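# Unwrap a straw and insert it into a lidded cup

## Task

Remove the straw from its paper sleeve, then push it through the opening in the cup's lid until it reaches the bottom of the cup. Leave the sleeve lying on the table. The cup is not fixed and must be standing upright at the end.

## Robot and tools

Robot: two UR-type arms, left_arm and right_arm, each with a Robotiq 2F-85 two-finger gripper and a wrist camera (cam_left_wrist, cam_right_wrist, both 672x504). Bases sit near (-0.026, +0.411, 0) m for left_arm and (-0.023, -0.485, 0) m for right_arm.

Frames: the scene frame has its origin at table-top height, halfway between the two nominal bases. +x points out over the table, +z points up, and left_arm is on the +y side. Arm names do not match image sides. Poses, velocities and targets in results use the scene frame. Offsets you send use the gripper's own axes, taken from its Hand target: +z is the direction the fingers point, y is the direction they open and close, and a camera block sticks out about 10 cm along +x. end_effector_position is the point between the closed pads. Closed fingertips reach about 19 mm past it, fully open ones about 6 mm.

The 18-number row, shared by execute_actions and move: one flat list covering both arms, every value between -1 and 1. Numbers 1-9 are left_arm: dx, dy, dz, rx, ry, rz, gripper position, force_limit, speed. Numbers 10-18 are the same nine for right_arm. dx-dz and rx-rz are offsets, not poses. They count from the Hand target as it stood when the action or move began, along that gripper's own axes. Scale: 1.0 = 0.6 m or 180 degrees, so 0.05 is 3 cm. rx, ry, rz together form a single rotation vector. Every row inside one action counts from the same starting point, but a new call starts from the new Hand target, so sending the same offset again moves the arm further. To leave an arm where it is, send six zeros for its pose and repeat its last three gripper numbers. A 0 in a gripper slot is a real command.

Gripper numbers: position +1 is fully open (85 mm). Near -0.8 the pads touch, and -1 closes until something blocks the fingers. force_limit (-1 to +1) and speed (-1 slow, about 20 mm/s; 0 about 85; +1 about 150) together set how hard it grips. A slow close at force_limit -1 gives roughly 30 N per pad, and a fast close from wide open grips far harder. Both start at +1. Once the fingers stop, a new force_limit or speed only takes effect with a different position value (a change of at least 0.01). To grip, send -1 and check object_status: 2 means the fingers stopped on something while closing, 3 means they reached the commanded opening or met (a thin item may still be held), 0 means moving, 1 means blocked while opening. position_measured is in counts: 3 open, 78 ≈ 60 mm, 130 ≈ 40 mm, 180 ≈ 20 mm, 230 closed.

Tools:
- execute_actions(actions, cameras): actions is a list of actions. Each action is a list of up to 15 rows at 1/30 s per row, and the last row holds until 15 steps are done. An empty list returns the state, images and the scene number.
- move(target, speed, blend, stop_force, zero, blocking, cameras): straight-line path to target, given as one 18-number row or a list of up to 15 rows. Every row is an offset from the same starting Hand targets. speed is in m/s, 0.002-3.6, default 0.25. blend is a corner radius in m. stop_force (3-120 N) ends an arm's path when its wrist feels that much push. Do not use stop_force when the gripper rotates, or when moving away from something it presses on. zero (default true) re-zeroes the sensor first. blocking=false returns after 0.5 s and cannot be combined with stop_force. The result adds a move: line (done, off_target, moving, held, fault) and which limits acted, e.g. limits=paced or limits=held.
- wait(seconds 0-10), stop() to brake a running move, zoom_image(camera, region [x0,y0,x1,y1], at most 504x504 px), zero_wrist_force(arm), read_manual(section), and finished_scene(scene), which ends the scene permanently.

Results: each arm reports end_effector_position (m), end_effector_quat_wxyz, velocities, Hand target, Tool commands, Joint positions and torques, object_status, position_measured, and Wrist force/torque along the gripper's axes, plus the peak reading since the last one shown. Joint velocities may read within noise. The gripper often stops short of its Hand target. If so, send the remaining distance as an offset.

Motion notes: each control step limits the commanded orientation to within 32 degrees of the current one. Commands lag by about 0.09-0.22 s, and fast moves overshoot. Keep paths away from an arm's own base. A clearance check holds back commands that bring the arms close together, but it does not always prevent contact.

Avoid: contact between the arms, and never grip the other arm's fingers. Avoid pushes with a target past firm contact. Net force around 150 N, or joint torque at its limit, stops the arm for 10 s. Wrist joints manage only about 13.5 N m. Also avoid long stretched or loaded holds, which heat the motors (MOTOR HOT, then a 30-60 s stop), dropping the straw or wrapper, releasing anything while it moves, tipping the cup, and leaving anything on the floor. Loose objects can get small random pushes. Slow, gentle, smooth moves are safest.

Each tool is called as a command line: name --argument value for each argument, lists and objects as JSON in quotes; but a table of rows of numbers goes row by row, as --pt "numbers of a row", without its own name.

## Session

execute_actions --actions '[]'

Scene clock: 0.00 s.
left_arm: end_effector_position=(+0.3738, +0.6806, +0.2281) position_measured=3 object_status=3 end_effector_quat_wxyz=(-0.076, +0.901, +0.128, +0.408) | right_arm: end_effector_position=(+0.4567, +0.0639, +0.1653) position_measured=3 object_status=3 end_effector_quat_wxyz=(-0.095, -0.531, +0.816, -0.208)
Joint positions: left_arm=[0.296 -1.796 2.505 -3.136 -1.553 -3.113] | right_arm=[4.261 -2.4 -0.783 -1.921 1.319 0.022]
Joint velocities: within noise
Joint torques (N m): no reading
Wrist force (N): no reading
Wrist torque (N m): no reading
Wrist force, peak (N): no reading
Hand target: left_arm +0.3738, +0.6806, +0.2281; -0.076, +0.901, +0.128, +0.408 | right_arm +0.4567, +0.0639, +0.1653; -0.095, -0.531, +0.816, -0.208
Tool commands: left_gripper/position=+1.0 left_gripper/force_limit=+1.0 left_gripper/speed=+1.0 right_gripper/position=+1.0 right_gripper/force_limit=+1.0 right_gripper/speed=+1.0

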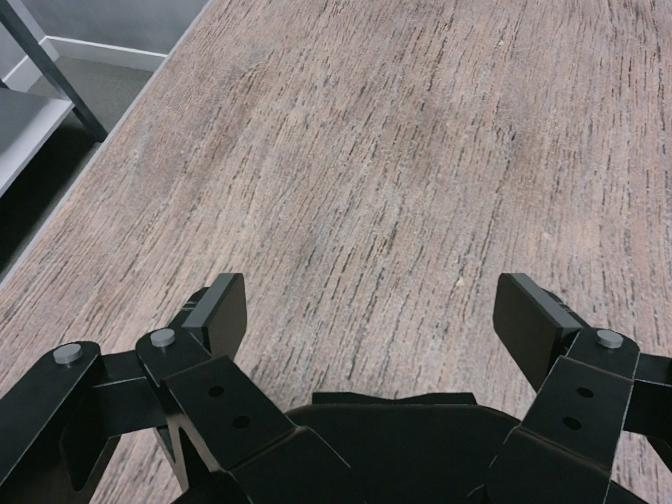

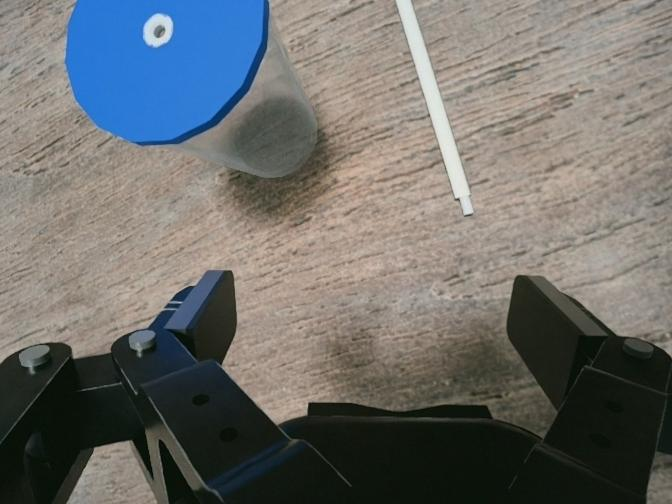

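move --target '[-0.259,0.931,-0.069,0.0734,-0.3663,-0.3913,1,1,1,0.3883,-0.1498,-0.02,-0.0584,-0.1354,-0.099,1,1,1]' --speed 0.45 --cameras '["all"]'

Scene clock: 61.17 s.
left_arm: end_effector_position=(+0.4092, +0.1107, +0.1194) position_measured=3 object_status=3 end_effector_quat_wxyz=(+0.144, +0.725, +0.654, -0.160) | right_arm: end_effector_position=(+0.4401, -0.1550, +0.2852) position_measured=3 object_status=3 end_effector_quat_wxyz=(+0.000, -0.671, +0.742, +0.000)
Joint positions: left_arm=[-0.692 -1.401 2.104 -2.524 -1.931 -5.341] | right_arm=[3.991 -1.721 -1.523 -1.468 1.571 -0.615]
Joint torques (N m): left_arm=[8.45 -37.13 -3.11 -2.77 -1.97 -1.64] | right_arm=[11.95 17.36 45.13 0.08 -1.81 0.5]
Wrist force (N): left_arm=[-0.7 0.1 0.4] | right_arm=[-1.1 0.4 0.4]
Wrist torque (N m): left_arm=[0.01 0.55 0.05] | right_arm=[0.06 0.24 0.25]
Wrist force, peak (N): left_arm=[-6.0 -2.1 2.3] | right_arm=[-1.3 2.7 -0.9]
Hand target: left_arm +0.4092, +0.1107, +0.1194; +0.144, +0.725, +0.654, -0.160 | right_arm +0.4401, -0.1549, +0.2852; +0.000, -0.671, +0.742, +0.000
Off the commanded pose: left_arm 0.000 m, 0 deg | right_arm 0.000 m, 0 deg.
move: done

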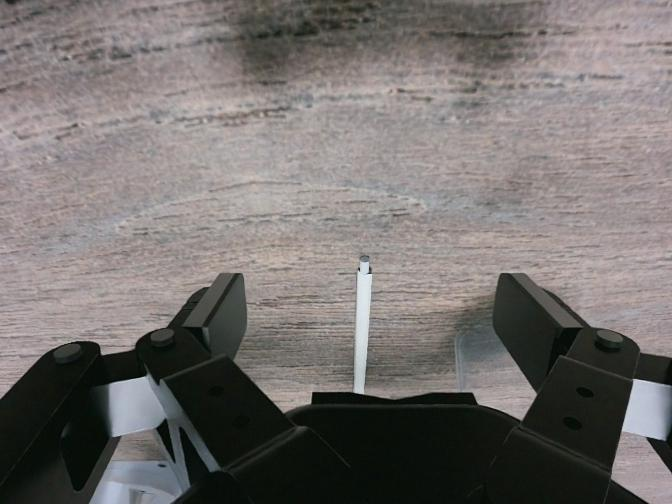

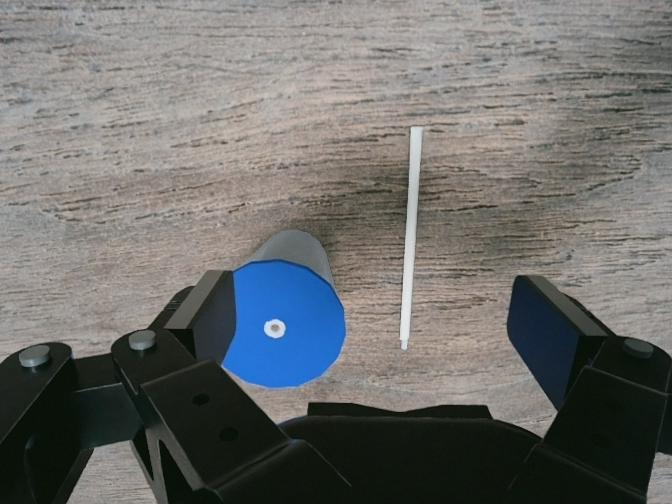

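move --target '[0,0,0,0,0,0,0.2,-1,-1,0.0024,0.1075,0.3087,0,0,0,0.2,-1,0]' --speed 0.3 --cameras '["cam_right_wrist"]'

Scene clock: 96.83 s.
left_arm: end_effector_position=(+0.4092, +0.1107, +0.1194) position_measured=104 object_status=0 end_effector_quat_wxyz=(+0.144, +0.725, +0.654, -0.160) | right_arm: end_effector_position=(+0.3757, -0.1500, +0.1000) position_measured=104 object_status=3 end_effector_quat_wxyz=(+0.000, -0.671, +0.742, +0.000)
Joint positions: left_arm=[-0.692 -1.401 2.104 -2.524 -1.931 -5.341] | right_arm=[4.092 -1.764 -1.981 -0.968 1.571 -0.514]
Joint torques (N m): left_arm=[8.32 -45.49 -3.97 -6.49 -2.3 -1.6] | right_arm=[-10.43 50.97 8.3 5.5 -0.38 -2.56]
Wrist force (N): left_arm=[-0.8 -0.1 0.5] | right_arm=[-1.2 0.8 0.2]
Wrist torque (N m): left_arm=[-0.02 0.58 0.04] | right_arm=[0.14 0.23 0.16]
Wrist force, peak (N): left_arm=[-1.1 0.1 0.4] | right_arm=[-0.8 1.7 3.3]
Hand target: left_arm +0.4092, +0.1107, +0.1194; +0.144, +0.725, +0.654, -0.160 | right_arm +0.3757, -0.1500, +0.1000; +0.000, -0.671, +0.742, +0.000
Off the commanded pose: left_arm 0.000 m, 0 deg | right_arm 0.000 m, 0 deg.
move: done
Images, in order (width x height): cam_right_wrist 672x504.

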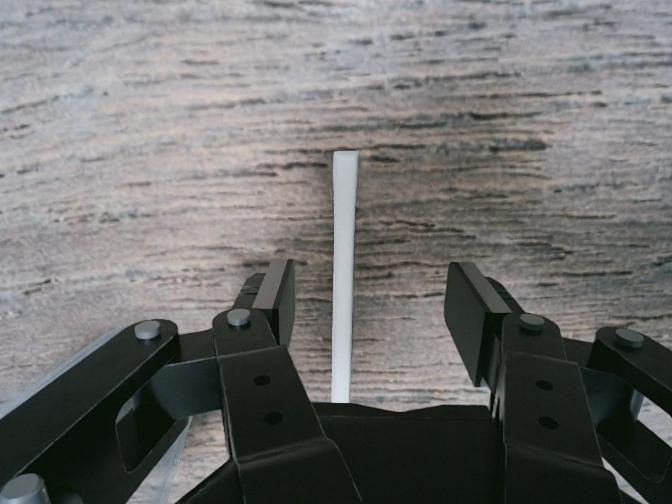

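move --target '[0,0,0,0,0,0,0.2,-1,-1,-0.0008,-0.0078,0.1,0,0,0,-0.35,-1,0]' --speed 0.15 --cameras '["cam_right_wrist"]'

move --target '[0,0,0,0,0,0,0.2,-1,-1,0,0,0.055,0,0,0,-0.35,-1,0]' --speed 0.015 --stop_force 5 --cameras '["cam_right_wrist"]'

Scene clock: 105.20 s.
left_arm: end_effector_position=(+0.4092, +0.1107, +0.1194) position_measured=104 object_status=3 end_effector_quat_wxyz=(+0.144, +0.725, +0.654, -0.160) | right_arm: end_effector_position=(+0.3804, -0.1502, +0.0399) position_measured=173 object_status=3 end_effector_quat_wxyz=(-0.001, -0.671, +0.742, +0.000)
Joint positions: left_arm=[-0.692 -1.401 2.104 -2.524 -1.931 -5.341] | right_arm=[4.085 -1.87 -2.037 -0.807 1.571 -0.521]
Joint torques (N m): left_arm=[8.85 -45.49 -4.45 -6.42 -2.34 -1.47] | right_arm=[5 51.47 37.74 2.01 1.2 0.8]
Wrist force (N): left_arm=[-0.8 0.0 0.3] | right_arm=[-1.2 0.9 0.1]
Wrist torque (N m): left_arm=[0.00 0.59 0.05] | right_arm=[0.15 0.24 0.16]
Wrist force, peak (N): left_arm=[-1.0 -0.1 0.5] | right_arm=[-1.6 0.3 -3.2]
Hand target: left_arm +0.4092, +0.1107, +0.1194; +0.144, +0.725, +0.654, -0.160 | right_arm +0.3804, -0.1501, +0.0400; +0.000, -0.671, +0.742, +0.000
Off the commanded pose: left_arm 0.000 m, 0 deg | right_arm 0.000 m, 0 deg.
move: done
Images, in order (width x height): cam_right_wrist 672x504.

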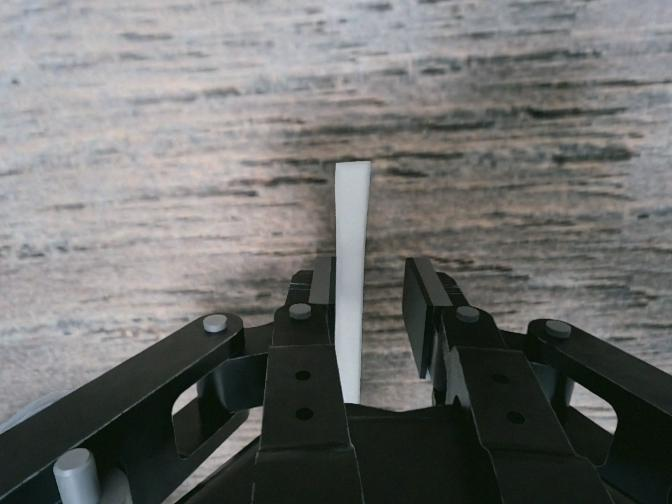

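Scene clock: 107.33 s.
left_arm: end_effector_position=(+0.4092, +0.1107, +0.1194) position_measured=104 object_status=3 end_effector_quat_wxyz=(+0.144, +0.725, +0.654, -0.160) | right_arm: end_effector_position=(+0.3804, -0.1501, +0.0253) position_measured=173 object_status=3 end_effector_quat_wxyz=(+0.000, -0.671, +0.742, +0.000)
Joint positions: left_arm=[-0.692 -1.401 2.104 -2.524 -1.931 -5.341] | right_arm=[4.085 -1.897 -2.049 -0.767 1.571 -0.521]
Joint torques (N m): left_arm=[8.25 -46.1 -3.73 -6.51 -2.22 -1.61] | right_arm=[9.7 51.78 29.25 -0.1 0.72 1.86]
Wrist force (N): left_arm=[-0.6 0.0 0.2] | right_arm=[-2.6 0.0 -4.2]
Wrist torque (N m): left_arm=[-0.01 0.54 0.04] | right_arm=[0.23 0.20 0.14]
Wrist force, peak (N): left_arm=[-0.9 -0.1 0.7] | right_arm=[4.4 5.1 -20.6]
Hand target: left_arm +0.4092, +0.1107, +0.1194; +0.144, +0.725, +0.654, -0.160 | right_arm +0.3804, -0.1501, +0.0253; +0.000, -0.671, +0.742, +0.000 (not the last commanded pose)
Off the commanded pose: left_arm 0.000 m, 0 deg | right_arm 0.018 m, 0 deg.
move: contact (right_arm)
Images, in order (width x height): cam_right_wrist 672x504.

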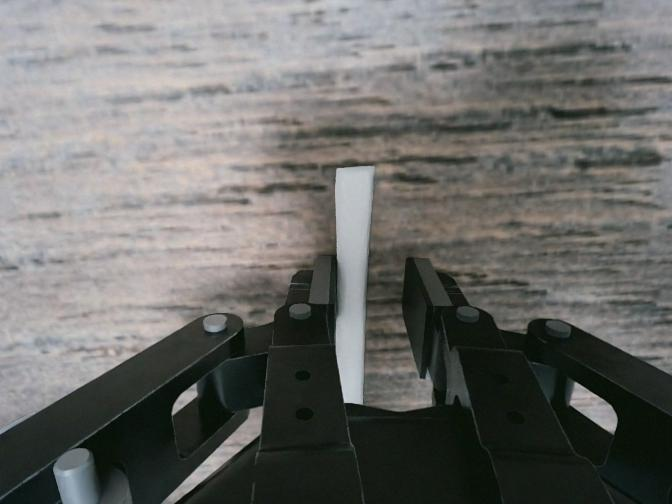

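move --target '[0,0,0,0,0,0,0.2,-1,-1,0,-0.01,-0.012,0,0,0,-0.35,-1,0]' --speed 0.1

move --target '[0,0,0,0,0,0,0.2,-1,-1,0,0,0.042,0,0,0,-0.35,-1,0]' --speed 0.01 --stop_force 5 --cameras '["cam_right_wrist"]'

Scene clock: 112.60 s.
left_arm: end_effector_position=(+0.4092, +0.1107, +0.1194) position_measured=104 object_status=3 end_effector_quat_wxyz=(+0.144, +0.725, +0.654, -0.160) | right_arm: end_effector_position=(+0.3865, -0.1507, +0.0327) position_measured=173 object_status=3 end_effector_quat_wxyz=(+0.000, -0.671, +0.742, +0.000)
Joint positions: left_arm=[-0.692 -1.401 2.104 -2.524 -1.931 -5.341] | right_arm=[4.075 -1.892 -2.031 -0.791 1.571 -0.532]
Joint torques (N m): left_arm=[8.99 -44.33 -3.55 -6.32 -2.33 -1.64] | right_arm=[0.86 46.94 16.58 4.51 -0.08 -0.74]
Wrist force (N): left_arm=[-0.9 0.0 0.5] | right_arm=[-1.2 0.9 -0.1]
Wrist torque (N m): left_arm=[-0.02 0.60 0.05] | right_arm=[0.15 0.24 0.25]
Wrist force, peak (N): left_arm=[-1.0 0.1 0.4] | right_arm=[-2.9 -0.1 -4.3]
Hand target: left_arm +0.4092, +0.1107, +0.1194; +0.144, +0.725, +0.654, -0.160 | right_arm +0.3864, -0.1507, +0.0325; +0.000, -0.671, +0.742, +0.000
Off the commanded pose: left_arm 0.000 m, 0 deg | right_arm 0.000 m, 0 deg.
move: done

Scene clock: 114.50 s.
left_arm: end_effector_position=(+0.4092, +0.1107, +0.1194) position_measured=104 object_status=3 end_effector_quat_wxyz=(+0.144, +0.725, +0.654, -0.160) | right_arm: end_effector_position=(+0.3864, -0.1507, +0.0254) position_measured=173 object_status=3 end_effector_quat_wxyz=(+0.000, -0.671, +0.742, +0.000)
Joint positions: left_arm=[-0.692 -1.401 2.104 -2.524 -1.931 -5.341] | right_arm=[4.075 -1.905 -2.037 -0.771 1.571 -0.531]
Joint torques (N m): left_arm=[8.09 -45.09 -3.95 -6.32 -2.28 -1.67] | right_arm=[9.12 52.69 29.1 -0.1 -0.42 1.86]
Wrist force (N): left_arm=[-0.7 0.0 0.2] | right_arm=[-2.5 -0.1 -3.9]
Wrist torque (N m): left_arm=[-0.02 0.57 0.05] | right_arm=[0.18 0.22 0.24]
Wrist force, peak (N): left_arm=[-0.9 -0.2 0.6] | right_arm=[3.9 4.2 -15.1]
Hand target: left_arm +0.4092, +0.1107, +0.1194; +0.144, +0.725, +0.654, -0.160 | right_arm +0.3864, -0.1507, +0.0254; +0.000, -0.671, +0.742, +0.000 (not the last commanded pose)
Off the commanded pose: left_arm 0.000 m, 0 deg | right_arm 0.018 m, 0 deg.
move: contact (right_arm)
Images, in order (width x height): cam_right_wrist 672x504.

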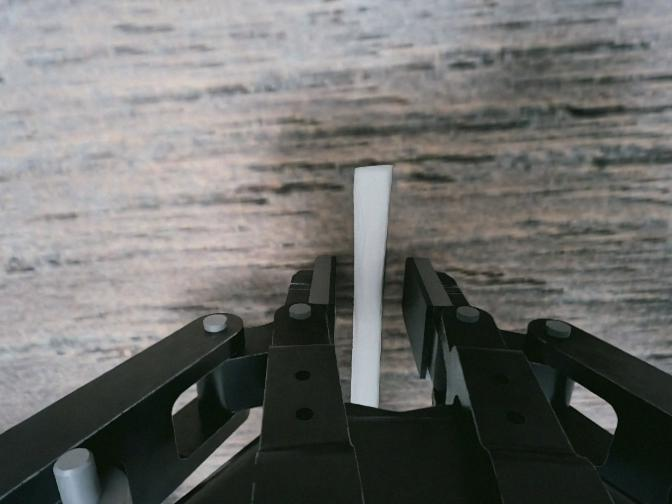

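move --target '[0,0,0,0,0,0,0.2,-1,-1,0,0,-0.0042,0,0,0,-0.35,-1,0]' --speed 0.1

move --target '[0,0,0,0,0,0,0.2,-1,-1,0,0,0,0,0,0,-1,-1,-1]' --speed 0.1 --cameras '["cam_right_wrist"]'

Scene clock: 117.63 s.
left_arm: end_effector_position=(+0.4092, +0.1107, +0.1194) position_measured=104 object_status=3 end_effector_quat_wxyz=(+0.144, +0.725, +0.654, -0.160) | right_arm: end_effector_position=(+0.3864, -0.1507, +0.0279) position_measured=173 object_status=3 end_effector_quat_wxyz=(+0.000, -0.671, +0.742, +0.000)
Joint positions: left_arm=[-0.692 -1.401 2.104 -2.524 -1.931 -5.341] | right_arm=[4.075 -1.9 -2.035 -0.778 1.571 -0.531]
Joint torques (N m): left_arm=[8.48 -45.44 -3.86 -6.25 -2.22 -1.66] | right_arm=[7.37 50.21 35.16 1.15 -0.59 1.91]
Wrist force (N): left_arm=[-0.8 0.0 0.5] | right_arm=[-1.2 0.7 0.0]
Wrist torque (N m): left_arm=[-0.01 0.59 0.05] | right_arm=[0.11 0.24 0.25]
Wrist force, peak (N): left_arm=[-1.0 -0.1 0.5] | right_arm=[-2.5 0.2 -4.1]
Hand target: left_arm +0.4092, +0.1107, +0.1194; +0.144, +0.725, +0.654, -0.160 | right_arm +0.3864, -0.1507, +0.0279; +0.000, -0.671, +0.742, +0.000
Off the commanded pose: left_arm 0.000 m, 0 deg | right_arm 0.000 m, 0 deg.
move: done

Scene clock: 118.70 s.
left_arm: end_effector_position=(+0.4092, +0.1107, +0.1194) position_measured=104 object_status=3 end_effector_quat_wxyz=(+0.144, +0.725, +0.654, -0.160) | right_arm: end_effector_position=(+0.3864, -0.1507, +0.0280) position_measured=216 object_status=0 end_effector_quat_wxyz=(+0.000, -0.671, +0.742, +0.000)
Joint positions: left_arm=[-0.692 -1.401 2.104 -2.524 -1.931 -5.341] | right_arm=[4.075 -1.9 -2.035 -0.778 1.571 -0.531]
Joint torques (N m): left_arm=[8.19 -45.43 -4.05 -6.19 -2.29 -1.56] | right_arm=[7.62 29.59 29.53 4.78 -0.63 1.87]
Wrist force (N): left_arm=[-0.7 0.0 0.5] | right_arm=[-0.9 1.5 -3.2]
Wrist torque (N m): left_arm=[-0.01 0.57 0.05] | right_arm=[0.13 0.25 0.24]
Wrist force, peak (N): left_arm=[-0.9 0.2 0.5] | right_arm=[-1.0 1.5 -3.2]
Hand target: left_arm +0.4092, +0.1107, +0.1194; +0.144, +0.725, +0.654, -0.160 | right_arm +0.3864, -0.1507, +0.0279; +0.000, -0.671, +0.742, +0.000
Off the commanded pose: left_arm 0.000 m, 0 deg | right_arm 0.000 m, 0 deg.
move: done
Images, in order (width x height): cam_right_wrist 672x504.

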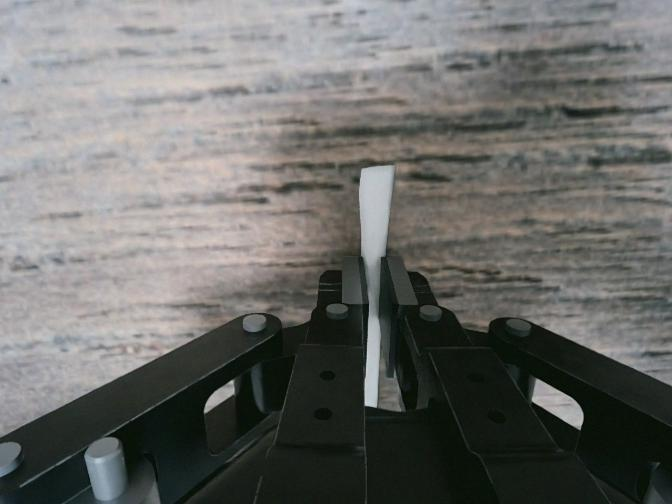

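move --target '[0,0,0,0,0,0,0.2,-1,-1,0,0,-0.1667,0,0,0,-1,-1,-1]' --speed 0.12 --cameras '["all"]'

Scene clock: 122.03 s.
left_arm: end_effector_position=(+0.4092, +0.1107, +0.1194) position_measured=104 object_status=3 end_effector_quat_wxyz=(+0.144, +0.725, +0.654, -0.160) | right_arm: end_effector_position=(+0.3865, -0.1505, +0.1281) position_measured=216 object_status=2 end_effector_quat_wxyz=(+0.000, -0.671, +0.742, +0.000)
Joint positions: left_arm=[-0.692 -1.401 2.104 -2.524 -1.931 -5.341] | right_arm=[4.075 -1.743 -1.922 -1.048 1.571 -0.531]
Joint torques (N m): left_arm=[9.21 -44.94 -3.17 -6.2 -2.27 -1.56] | right_arm=[1.67 14.4 5.31 3.83 -1.41 0.64]
Wrist force (N): left_arm=[-0.6 0.0 0.5] | right_arm=[-1.0 0.8 0.5]
Wrist torque (N m): left_arm=[0.00 0.55 0.05] | right_arm=[0.14 0.22 0.25]
Wrist force, peak (N): left_arm=[-1.0 -0.1 0.5] | right_arm=[-0.8 1.4 -3.4]
Hand target: left_arm +0.4092, +0.1107, +0.1194; +0.144, +0.725, +0.654, -0.160 | right_arm +0.3864, -0.1506, +0.1279; +0.000, -0.671, +0.742, +0.000
Off the commanded pose: left_arm 0.000 m, 0 deg | right_arm 0.000 m, 0 deg.
move: done

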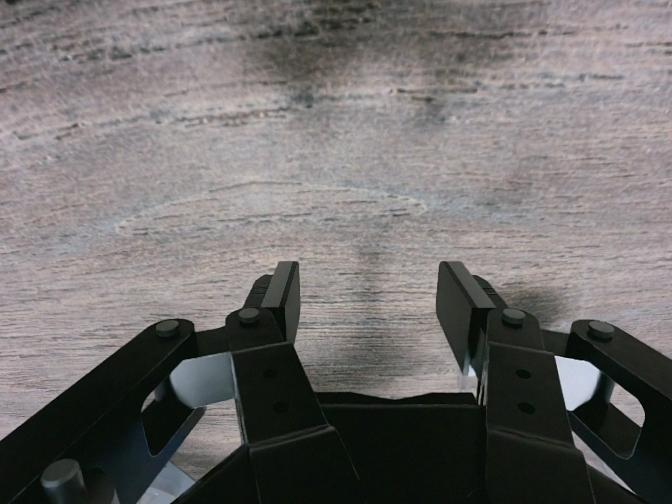

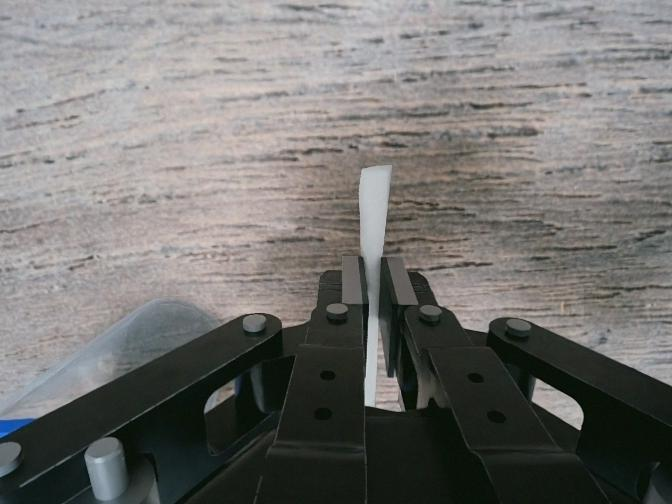

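move --target '[-0.0704,0,-0.151,0,0,0,0.2,-1,-1,0,0,0,0,0,0,-1,-1,-1]' --speed 0.25 --cameras '["cam_left_wrist"]'

Scene clock: 131.00 s.
left_arm: end_effector_position=(+0.4093, +0.1105, +0.2194) position_measured=104 object_status=3 end_effector_quat_wxyz=(+0.145, +0.725, +0.654, -0.160) | right_arm: end_effector_position=(+0.3864, -0.1506, +0.1279) position_measured=216 object_status=2 end_effector_quat_wxyz=(+0.000, -0.671, +0.742, +0.000)
Joint positions: left_arm=[-0.692 -1.54 1.959 -2.24 -1.931 -5.341] | right_arm=[4.075 -1.743 -1.922 -1.048 1.571 -0.531]
Joint torques (N m): left_arm=[-6.7 -18.98 -12.13 -1.99 1.35 0.46] | right_arm=[10.03 14.86 4.91 0.88 -1.35 1.92]
Wrist force (N): left_arm=[-0.9 0.0 0.3] | right_arm=[-1.0 0.6 0.2]
Wrist torque (N m): left_arm=[-0.01 0.57 0.03] | right_arm=[0.10 0.21 0.26]
Wrist force, peak (N): left_arm=[0.7 0.0 3.9] | right_arm=[-1.2 0.7 0.5]
Hand target: left_arm +0.4093, +0.1105, +0.2194; +0.144, +0.725, +0.654, -0.160 | right_arm +0.3864, -0.1506, +0.1279; +0.000, -0.671, +0.742, +0.000
Off the commanded pose: left_arm 0.000 m, 0 deg | right_arm 0.000 m, 0 deg.
move: done
Images, in order (width x height): cam_left_wrist 672x504.

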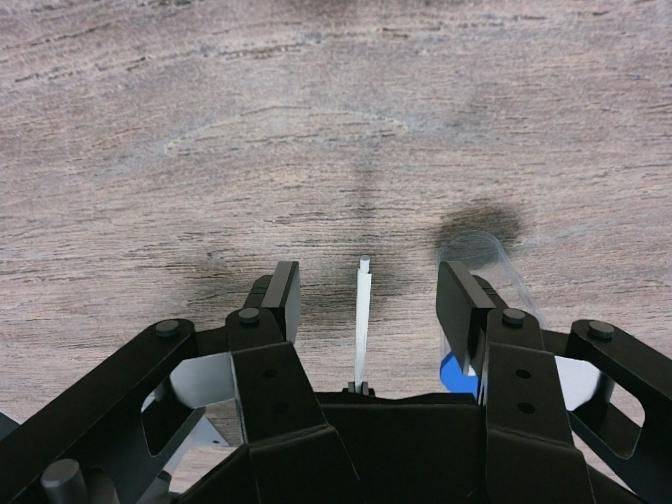

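move --target '[-0.0912,0.0188,0.172,0,0,0,0.2,-1,-1,0,0,0,0,0,0,-1,-1,-1]' --speed 0.2 --cameras '["cam_left_wrist"]'

Scene clock: 140.00 s.
left_arm: end_effector_position=(+0.4110, +0.0167, +0.1489) position_measured=104 object_status=3 end_effector_quat_wxyz=(+0.144, +0.725, +0.654, -0.160) | right_arm: end_effector_position=(+0.3864, -0.1506, +0.1279) position_measured=216 object_status=2 end_effector_quat_wxyz=(+0.000, -0.671, +0.742, +0.000)
Joint positions: left_arm=[-0.829 -1.339 1.945 -2.474 -1.894 -5.481] | right_arm=[4.075 -1.743 -1.922 -1.048 1.571 -0.531]
Joint torques (N m): left_arm=[1.44 -42.61 -4.14 -1.58 -2.18 0.55] | right_arm=[9.75 14.84 5.79 4.12 -1.41 1.95]
Wrist force (N): left_arm=[-0.8 0.3 0.7] | right_arm=[-0.9 0.7 0.2]
Wrist torque (N m): left_arm=[0.04 0.58 0.04] | right_arm=[0.12 0.20 0.26]
Wrist force, peak (N): left_arm=[6.6 2.9 -3.4] | right_arm=[-1.3 0.7 0.4]
Hand target: left_arm +0.4110, +0.0168, +0.1489; +0.144, +0.725, +0.654, -0.160 | right_arm +0.3864, -0.1506, +0.1279; +0.000, -0.671, +0.742, +0.000
Off the commanded pose: left_arm 0.000 m, 0 deg | right_arm 0.000 m, 0 deg.
move: done
Images, in order (width x height): cam_left_wrist 672x504.

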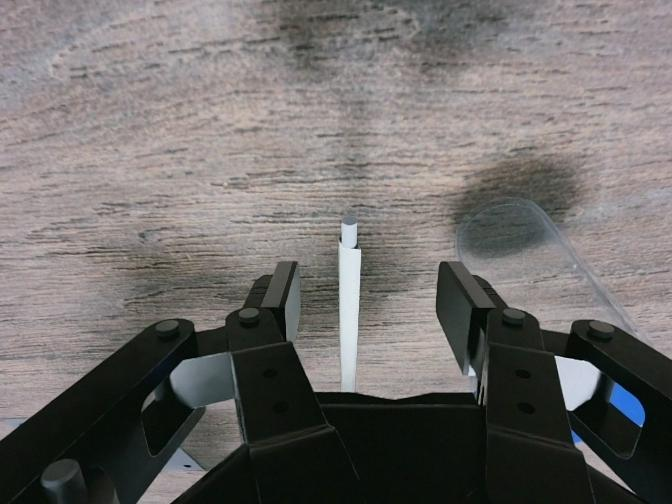

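move --target '[0.0228,-0.006,0.0278,0,0,0,0.2,-1,-1,0,0,0,0,0,0,-1,-1,-1]' --speed 0.2 --cameras '["cam_left_wrist"]'

Scene clock: 147.13 s.
left_arm: end_effector_position=(+0.4078, +0.0226, +0.1276) position_measured=104 object_status=3 end_effector_quat_wxyz=(+0.144, +0.725, +0.654, -0.160) end_effector_velocity=(+0.000, +0.000, +0.001) end_effector_angular_velocity=(+0.003, +0.003, +0.000) | right_arm: end_effector_position=(+0.3864, -0.1506, +0.1279) position_measured=216 object_status=2 end_effector_quat_wxyz=(+0.000, -0.671, +0.742, +0.000)
Joint positions: left_arm=[-0.826 -1.32 1.986 -2.533 -1.895 -5.478] | right_arm=[4.075 -1.743 -1.922 -1.048 1.571 -0.531]
Joint velocities: left_arm=[0 -0.001 -0.003 0.008 0 0] | right_arm=[within noise]
Joint torques (N m): left_arm=[7.18 -42.17 -33.41 -0.51 -2.1 0.63] | right_arm=[9.82 14.9 5.76 5.06 -1.45 1.94]
Wrist force (N): left_arm=[-0.7 -0.1 0.3] | right_arm=[-1.0 0.7 0.3]
Wrist torque (N m): left_arm=[-0.02 0.58 0.04] | right_arm=[0.12 0.22 0.25]
Wrist force, peak (N): left_arm=[-1.2 -0.4 0.6] | right_arm=[-1.3 0.7 0.4]
Hand target: left_arm +0.4079, +0.0225, +0.1280; +0.144, +0.725, +0.654, -0.160 | right_arm +0.3864, -0.1506, +0.1279; +0.000, -0.671, +0.742, +0.000
Off the commanded pose: left_arm 0.000 m, 0 deg | right_arm 0.000 m, 0 deg.
move: done
Images, in order (width x height): cam_left_wrist 672x504.

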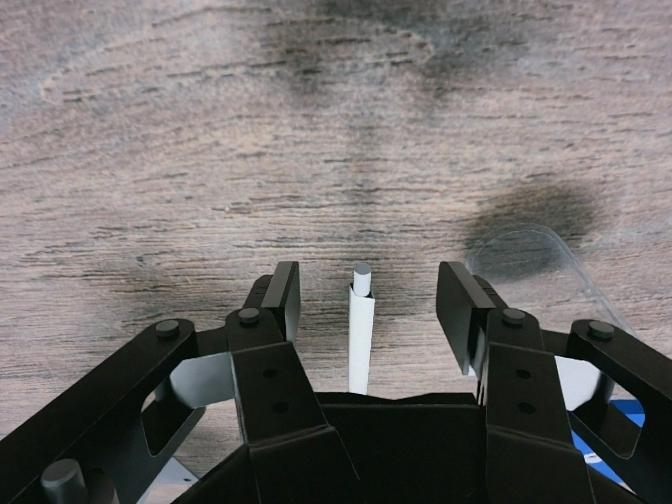

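move --target '[0.0118,0.0017,0.0368,0,0,0,0.2,-1,-1,0,0,0,0,0,0,-1,-1,-1]' --speed 0.1 --cameras '["cam_left_wrist"]'

zoom_image --camera "cam_left_wrist" --region '[260, 230, 480, 400]'

Scene clock: 154.73 s.
left_arm: end_effector_position=(+0.4085, +0.0196, +0.1047) position_measured=104 object_status=3 end_effector_quat_wxyz=(+0.144, +0.725, +0.654, -0.160) end_effector_velocity=(-0.001, +0.000, +0.001) end_effector_angular_velocity=(+0.002, +0.003, +0.001) | right_arm: end_effector_position=(+0.3864, -0.1506, +0.1279) position_measured=216 object_status=2 end_effector_quat_wxyz=(+0.000, -0.671, +0.742, +0.000)
Joint positions: left_arm=[-0.829 -1.277 2.004 -2.594 -1.894 -5.481] | right_arm=[4.075 -1.743 -1.922 -1.048 1.571 -0.531]
Joint velocities: left_arm=[0 -0.002 0 0.005 0 -0.001] | right_arm=[within noise]
Joint torques (N m): left_arm=[-1.05 -51.13 -29.23 -0.18 1.11 -0.79] | right_arm=[9.98 14.75 6.56 5.01 -1.46 1.88]
Wrist force (N): left_arm=[-0.7 -0.3 0.1] | right_arm=[-1.1 0.7 0.2]
Wrist torque (N m): left_arm=[-0.04 0.59 0.03] | right_arm=[0.12 0.22 0.25]
Wrist force, peak (N): left_arm=[-1.9 0.0 -1.2] | right_arm=[-1.2 0.6 0.5]
Hand target: left_arm +0.4086, +0.0195, +0.1050; +0.144, +0.725, +0.654, -0.160 | right_arm +0.3864, -0.1506, +0.1279; +0.000, -0.671, +0.742, +0.000
Off the commanded pose: left_arm 0.000 m, 0 deg | right_arm 0.000 m, 0 deg.
move: done
Images, in order (width x height): cam_left_wrist 672x504.

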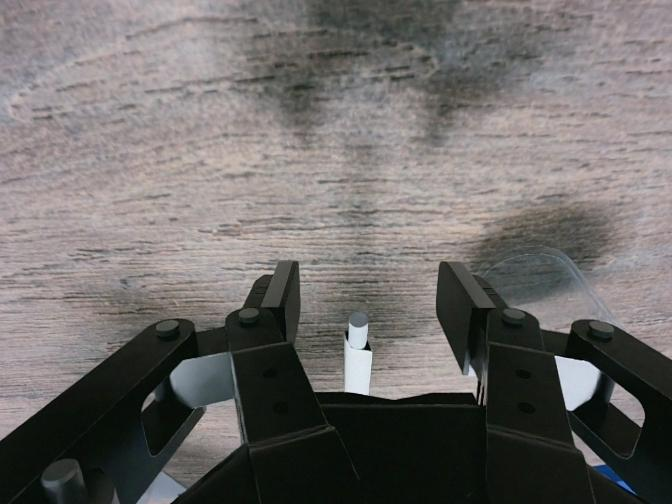

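Scaled by 2.291.

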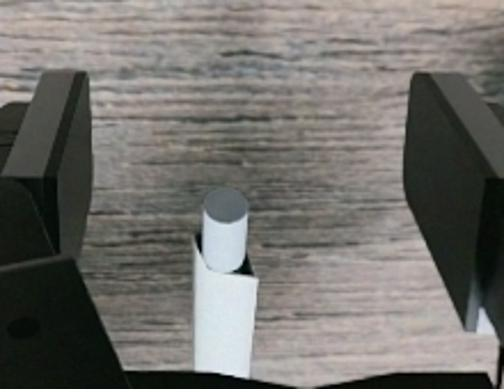

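move --target '[-0.003,-0.0042,-0.0013,0,0,0,0.2,-1,-1,0,0,0,0,0,0,-1,-1,-1]' --speed 0.1

move --target '[0,0,0,0,0,0,-1,-0.8,-1,0,0,0,0,0,0,-1,-1,-1]' --speed 0.1 --cameras '["all"]'

zoom_image --camera "cam_left_wrist" --region '[260, 230, 480, 400]'

Scene clock: 164.10 s.
left_arm: end_effector_position=(+0.4060, +0.0184, +0.1065) position_measured=104 object_status=3 end_effector_quat_wxyz=(+0.144, +0.725, +0.654, -0.160) | right_arm: end_effector_position=(+0.3864, -0.1506, +0.1279) position_measured=216 object_status=2 end_effector_quat_wxyz=(+0.000, -0.671, +0.742, +0.000)
Joint positions: left_arm=[-0.834 -1.283 2.007 -2.594 -1.892 -5.486] | right_arm=[4.075 -1.743 -1.922 -1.048 1.571 -0.531]
Joint torques (N m): left_arm=[-0.24 -45.3 -5.47 -0.38 1.16 -1.63] | right_arm=[9.77 15.07 6.92 5.11 -1.43 1.89]
Wrist force (N): left_arm=[-0.6 -0.1 0.4] | right_arm=[-1.0 0.7 0.2]
Wrist torque (N m): left_arm=[-0.01 0.57 0.03] | right_arm=[0.12 0.22 0.25]
Wrist force, peak (N): left_arm=[-1.0 0.0 0.1] | right_arm=[-1.2 0.8 0.4]
Hand target: left_arm +0.4060, +0.0185, +0.1064; +0.144, +0.725, +0.654, -0.160 | right_arm +0.3864, -0.1506, +0.1279; +0.000, -0.671, +0.742, +0.000
Off the commanded pose: left_arm 0.000 m, 0 deg | right_arm 0.000 m, 0 deg.
move: done

Scene clock: 166.50 s.
left_arm: end_effector_position=(+0.4060, +0.0185, +0.1064) position_measured=217 object_status=0 end_effector_quat_wxyz=(+0.144, +0.725, +0.654, -0.160) | right_arm: end_effector_position=(+0.3864, -0.1506, +0.1279) position_measured=216 object_status=2 end_effector_quat_wxyz=(+0.000, -0.671, +0.742, +0.000)
Joint positions: left_arm=[-0.834 -1.283 2.007 -2.594 -1.892 -5.486] | right_arm=[4.075 -1.743 -1.922 -1.048 1.571 -0.531]
Joint torques (N m): left_arm=[8.01 -20.9 -23.59 -1.99 -1.57 0.91] | right_arm=[9.83 14.92 7.15 5.06 -1.28 1.91]
Wrist force (N): left_arm=[-1.1 -1.6 0.3] | right_arm=[-1.6 -1.0 0.3]
Wrist torque (N m): left_arm=[-0.01 0.57 0.08] | right_arm=[0.12 0.22 0.49]
Wrist force, peak (N): left_arm=[-1.4 -1.8 0.4] | right_arm=[-1.7 -1.1 0.3]
Hand target: left_arm +0.4060, +0.0185, +0.1064; +0.144, +0.725, +0.654, -0.160 | right_arm +0.3864, -0.1506, +0.1279; +0.000, -0.671, +0.742, +0.000
Off the commanded pose: left_arm 0.000 m, 0 deg | right_arm 0.000 m, 0 deg.
move: done

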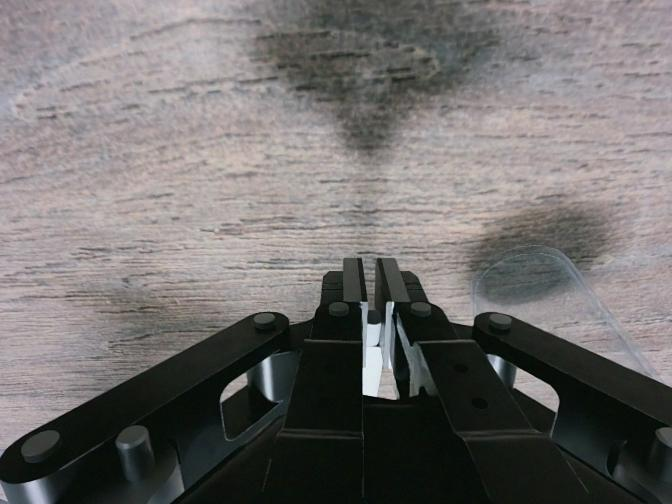

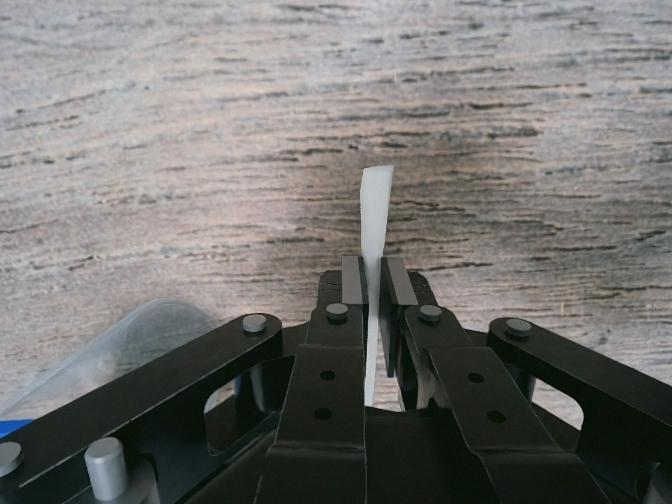

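Scaled by 2.291.

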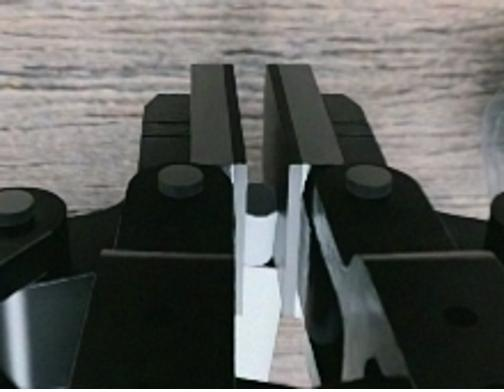

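move --target '[0.0604,0,-0.0282,0,0,0,-1,-0.8,-1,0,0,0,0,0,0,-1,-1,-1]' --speed 0.05 --cameras '["all"]'

zoom_image --camera "cam_left_wrist" --region '[260, 230, 480, 400]'

Scene clock: 174.77 s.
left_arm: end_effector_position=(+0.4099, +0.0584, +0.1065) position_measured=217 object_status=2 end_effector_quat_wxyz=(+0.144, +0.725, +0.654, -0.160) | right_arm: end_effector_position=(+0.3864, -0.1506, +0.1279) position_measured=216 object_status=2 end_effector_quat_wxyz=(-0.001, -0.671, +0.741, +0.000)
Joint positions: left_arm=[-0.773 -1.322 2.054 -2.581 -1.91 -5.424] | right_arm=[4.075 -1.743 -1.922 -1.048 1.571 -0.531]
Joint torques (N m): left_arm=[-6.53 -17.93 -33.09 -2.96 0.27 -1.6] | right_arm=[-5.25 20.23 12.75 4.67 -1.37 1.92]
Wrist force (N): left_arm=[-0.3 -0.5 0.7] | right_arm=[-1.5 0.0 0.2]
Wrist torque (N m): left_arm=[0.00 0.48 0.03] | right_arm=[0.07 0.21 0.25]
Wrist force, peak (N): left_arm=[-17.7 -0.2 6.8] | right_arm=[-19.2 0.1 -0.5]
Hand target: left_arm +0.4101, +0.0582, +0.1065; +0.144, +0.725, +0.654, -0.160 | right_arm +0.3864, -0.1506, +0.1279; +0.000, -0.671, +0.742, +0.000
Off the commanded pose: left_arm 0.000 m, 0 deg | right_arm 0.000 m, 0 deg.
move: done

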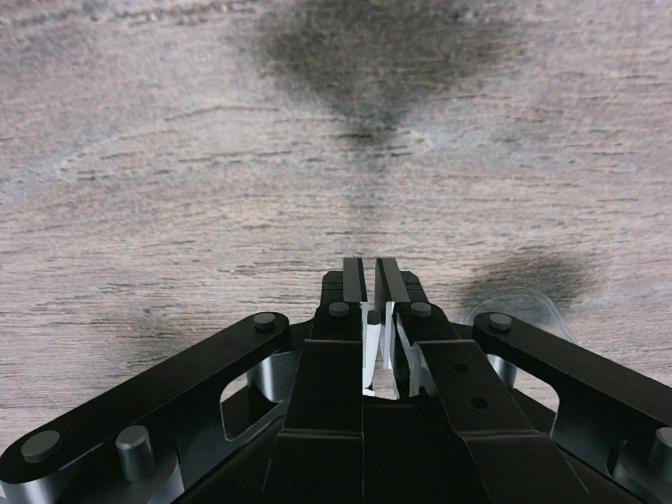

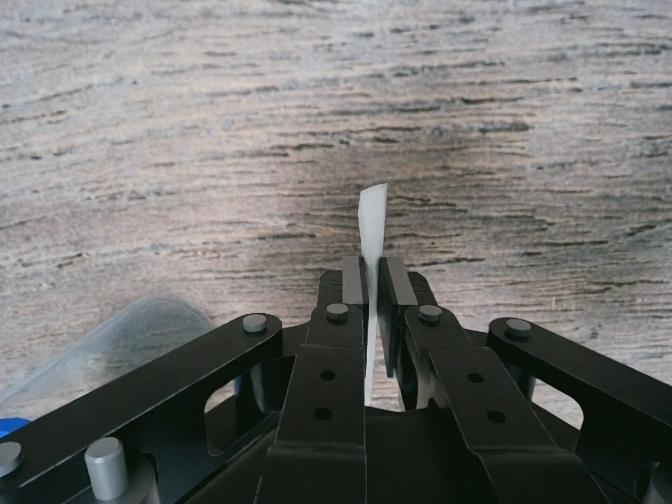

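Scaled by 2.291.

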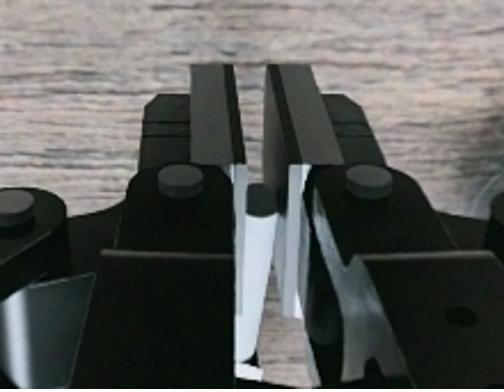

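move --pt "0 0 0 0 0 0 -0.5 -0.8 -1 0 0 0 0 0 0 -1 -1 -1" --pt "-0.0151 0 0.007 0 0 0 -0.5 -0.8 -1 0 0 0 0 0 0 -1 -1 -1" --pt "-0.0151 0 0.007 0 0 0 -1 -0.8 -1 0 0 0 0 0 0 -1 -1 -1" --speed 0.08 --cameras '["cam_left_wrist"]'

zoom_image --camera "cam_left_wrist" --region '[260, 230, 480, 400]'

Scene clock: 185.47 s.
left_arm: end_effector_position=(+0.4090, +0.0483, +0.1065) position_measured=230 object_status=0 end_effector_quat_wxyz=(+0.144, +0.725, +0.654, -0.160) | right_arm: end_effector_position=(+0.3864, -0.1506, +0.1279) position_measured=216 object_status=2 end_effector_quat_wxyz=(+0.000, -0.671, +0.742, +0.000)
Joint positions: left_arm=[-0.789 -1.312 2.043 -2.585 -1.905 -5.44] | right_arm=[4.075 -1.743 -1.922 -1.048 1.571 -0.531]
Joint torques (N m): left_arm=[8.59 -46.93 -3.5 -0.87 -2.1 1.21] | right_arm=[-12.62 50.29 39.24 5.2 -1.36 1.83]
Wrist force (N): left_arm=[0.3 -0.1 0.3] | right_arm=[-1.2 0.3 0.2]
Wrist torque (N m): left_arm=[-0.02 0.43 0.03] | right_arm=[0.06 0.22 0.26]
Wrist force, peak (N): left_arm=[1.3 0.6 -0.3] | right_arm=[-1.8 -0.1 0.0]
Hand target: left_arm +0.4090, +0.0483, +0.1065; +0.144, +0.725, +0.654, -0.160 | right_arm +0.3864, -0.1506, +0.1279; +0.000, -0.671, +0.742, +0.000
Off the commanded pose: left_arm 0.000 m, 0 deg | right_arm 0.000 m, 0 deg.
move: done
Images, in order (width x height): cam_left_wrist 672x504.

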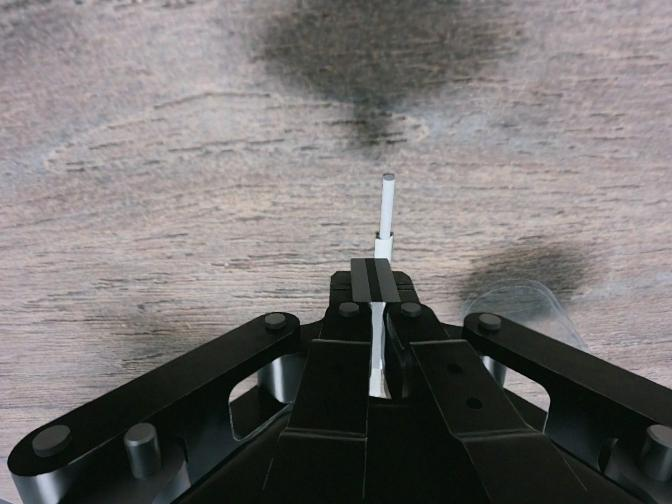

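Scaled by 2.291.

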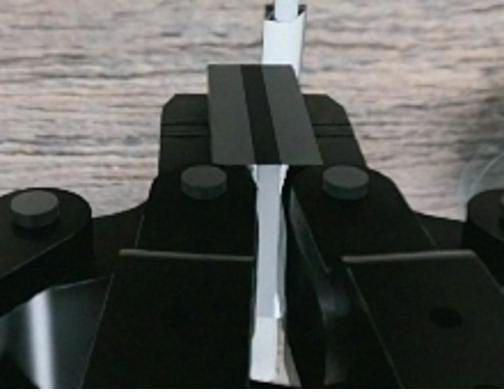

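move --target '[-0.02,0,-0.1,0,0,0,0.2,-0.8,0,0,0,0,0,0,0,-1,-1,-1]' --speed 0.2 --cameras '["all"]'

Scene clock: 198.87 s.
left_arm: end_effector_position=(+0.4106, +0.0626, +0.1661) position_measured=104 object_status=0 end_effector_quat_wxyz=(+0.145, +0.725, +0.654, -0.160) | right_arm: end_effector_position=(+0.3864, -0.1506, +0.1279) position_measured=216 object_status=2 end_effector_quat_wxyz=(+0.000, -0.671, +0.742, +0.000)
Joint positions: left_arm=[-0.766 -1.42 1.987 -2.414 -1.912 -5.417] | right_arm=[4.075 -1.743 -1.922 -1.048 1.571 -0.531]
Joint torques (N m): left_arm=[-7.05 -16.34 -6 -4.41 0.66 -1.69] | right_arm=[-12.15 50.38 38.95 5.28 -1.24 1.78]
Wrist force (N): left_arm=[0.3 0.0 0.6] | right_arm=[-1.2 0.3 0.1]
Wrist torque (N m): left_arm=[0.01 0.41 -0.03] | right_arm=[0.05 0.23 0.26]
Wrist force, peak (N): left_arm=[1.7 -0.1 2.6] | right_arm=[-1.3 0.4 0.3]
Hand target: left_arm +0.4105, +0.0626, +0.1660; +0.144, +0.725, +0.654, -0.160 | right_arm +0.3864, -0.1506, +0.1279; +0.000, -0.671, +0.742, +0.000
Off the commanded pose: left_arm 0.000 m, 0 deg | right_arm 0.000 m, 0 deg.
move: done

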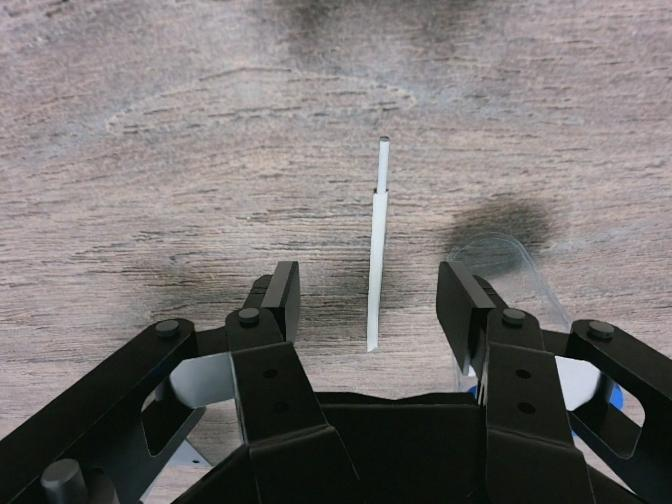

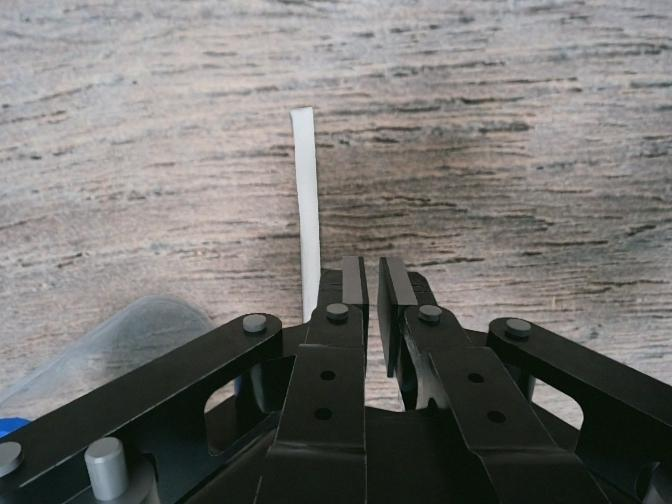

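move --target '[0,0,0,0,0,0,0.2,-0.8,0,0,-0.0424,0.1132,0,0,0,-0.3,0,0]' --speed 0.15 --cameras '["cam_right_wrist"]'

Scene clock: 210.63 s.
left_arm: end_effector_position=(+0.4105, +0.0626, +0.1660) position_measured=104 object_status=3 end_effector_quat_wxyz=(+0.144, +0.725, +0.654, -0.160) | right_arm: end_effector_position=(+0.4117, -0.1533, +0.0599) position_measured=167 object_status=3 end_effector_quat_wxyz=(-0.001, -0.671, +0.742, +0.000)
Joint positions: left_arm=[-0.766 -1.42 1.987 -2.414 -1.912 -5.417] | right_arm=[4.033 -1.88 -1.953 -0.88 1.571 -0.573]
Joint torques (N m): left_arm=[-5.8 -13.98 -4.68 -0.18 1.45 -1.4] | right_arm=[9.84 51 38.64 1.69 0.08 1.91]
Wrist force (N): left_arm=[0.4 -0.1 0.5] | right_arm=[-1.0 0.4 0.2]
Wrist torque (N m): left_arm=[-0.01 0.39 -0.03] | right_arm=[0.06 0.22 0.24]
Wrist force, peak (N): left_arm=[0.5 0.1 0.8] | right_arm=[-2.0 1.1 -2.1]
Hand target: left_arm +0.4105, +0.0626, +0.1660; +0.144, +0.725, +0.654, -0.160 | right_arm +0.4117, -0.1532, +0.0600; +0.000, -0.671, +0.742, +0.000
Off the commanded pose: left_arm 0.000 m, 0 deg | right_arm 0.000 m, 0 deg.
move: done
Images, in order (width x height): cam_right_wrist 672x504.

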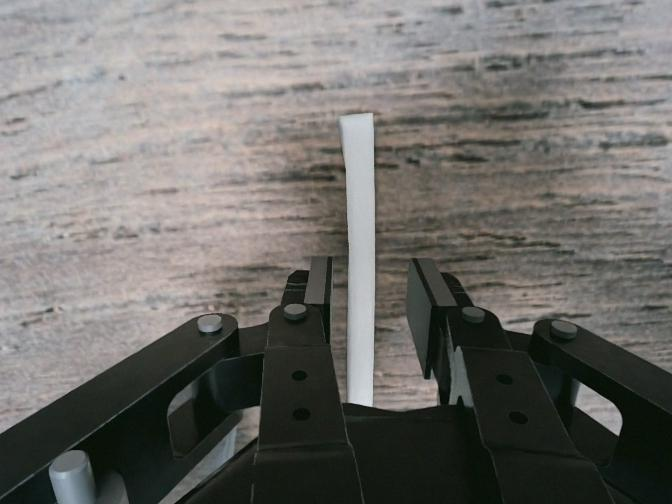

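move --pt "0 0 0 0 0 0 0.2 -0.8 0 0 0 0.0537 0 0 0 -0.3 0 0" --pt "0 0 0 0 0 0 0.2 -0.8 0 0 0 0.0537 0 0 0 -1 0.2 -1" --speed 0.08 --cameras '["cam_right_wrist"]'

Scene clock: 216.33 s.
left_arm: end_effector_position=(+0.4105, +0.0626, +0.1660) position_measured=104 object_status=3 end_effector_quat_wxyz=(+0.144, +0.725, +0.654, -0.160) | right_arm: end_effector_position=(+0.4117, -0.1532, +0.0278) position_measured=219 object_status=0 end_effector_quat_wxyz=(+0.000, -0.671, +0.742, +0.000)
Joint positions: left_arm=[-0.766 -1.42 1.987 -2.414 -1.912 -5.417] | right_arm=[4.033 -1.935 -1.982 -0.796 1.571 -0.573]
Joint torques (N m): left_arm=[-5.94 -14.69 -4.83 -0.14 1.5 -1.38] | right_arm=[-4.63 48.47 31.2 1.05 0.95 -0.85]
Wrist force (N): left_arm=[0.4 0.0 0.7] | right_arm=[0.0 0.3 -7.7]
Wrist torque (N m): left_arm=[0.00 0.40 -0.03] | right_arm=[0.08 0.26 0.24]
Wrist force, peak (N): left_arm=[0.5 0.0 0.8] | right_arm=[-0.1 0.3 -7.8]
Hand target: left_arm +0.4105, +0.0626, +0.1660; +0.144, +0.725, +0.654, -0.160 | right_arm +0.4117, -0.1532, +0.0278; +0.000, -0.671, +0.742, +0.000
Off the commanded pose: left_arm 0.000 m, 0 deg | right_arm 0.000 m, 0 deg.
move: done
Images, in order (width x height): cam_right_wrist 672x504.

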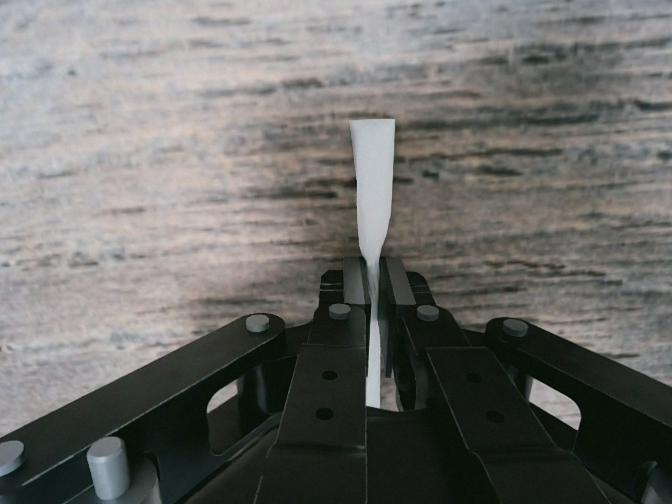

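move --target '[0,0,0,0,0,0,0.2,-0.8,0,0,0,-0.1667,0,0,0,-1,0.2,-1]' --speed 0.1 --cameras '["all"]'

Scene clock: 221.00 s.
left_arm: end_effector_position=(+0.4105, +0.0626, +0.1660) position_measured=104 object_status=3 end_effector_quat_wxyz=(+0.144, +0.725, +0.654, -0.160) | right_arm: end_effector_position=(+0.4118, -0.1531, +0.1280) position_measured=219 object_status=2 end_effector_quat_wxyz=(+0.000, -0.671, +0.742, +0.000)
Joint positions: left_arm=[-0.766 -1.42 1.987 -2.414 -1.912 -5.417] | right_arm=[4.033 -1.784 -1.872 -1.057 1.571 -0.573]
Joint torques (N m): left_arm=[-5.97 -15.07 -5.12 -0.4 1.21 -1.38] | right_arm=[6.55 16.27 5.62 4.47 -2.15 1.6]
Wrist force (N): left_arm=[0.2 0.2 0.5] | right_arm=[-0.9 0.2 0.3]
Wrist torque (N m): left_arm=[0.03 0.43 -0.03] | right_arm=[0.03 0.21 0.25]
Wrist force, peak (N): left_arm=[0.6 0.2 0.7] | right_arm=[-0.1 0.2 -8.0]
Hand target: left_arm +0.4105, +0.0626, +0.1660; +0.144, +0.725, +0.654, -0.160 | right_arm +0.4117, -0.1531, +0.1278; +0.000, -0.671, +0.742, +0.000
Off the commanded pose: left_arm 0.000 m, 0 deg | right_arm 0.000 m, 0 deg.
move: done

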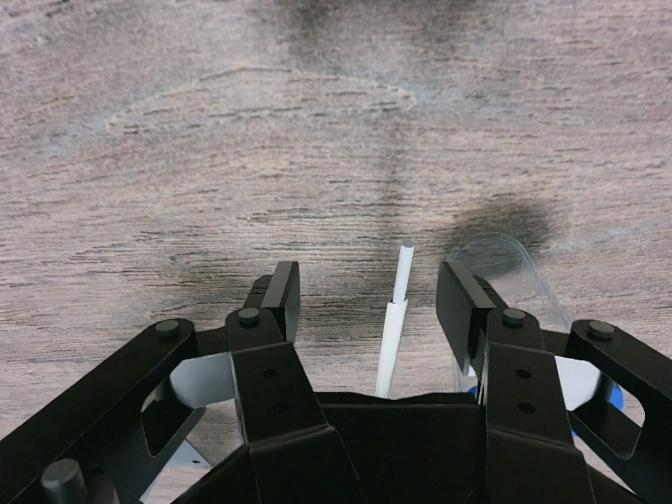

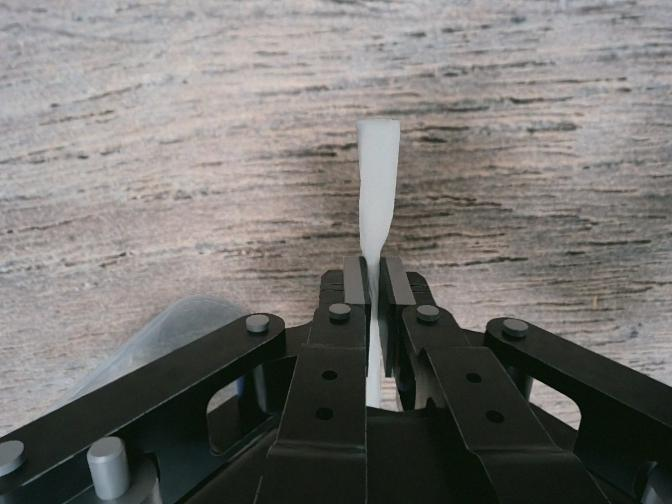

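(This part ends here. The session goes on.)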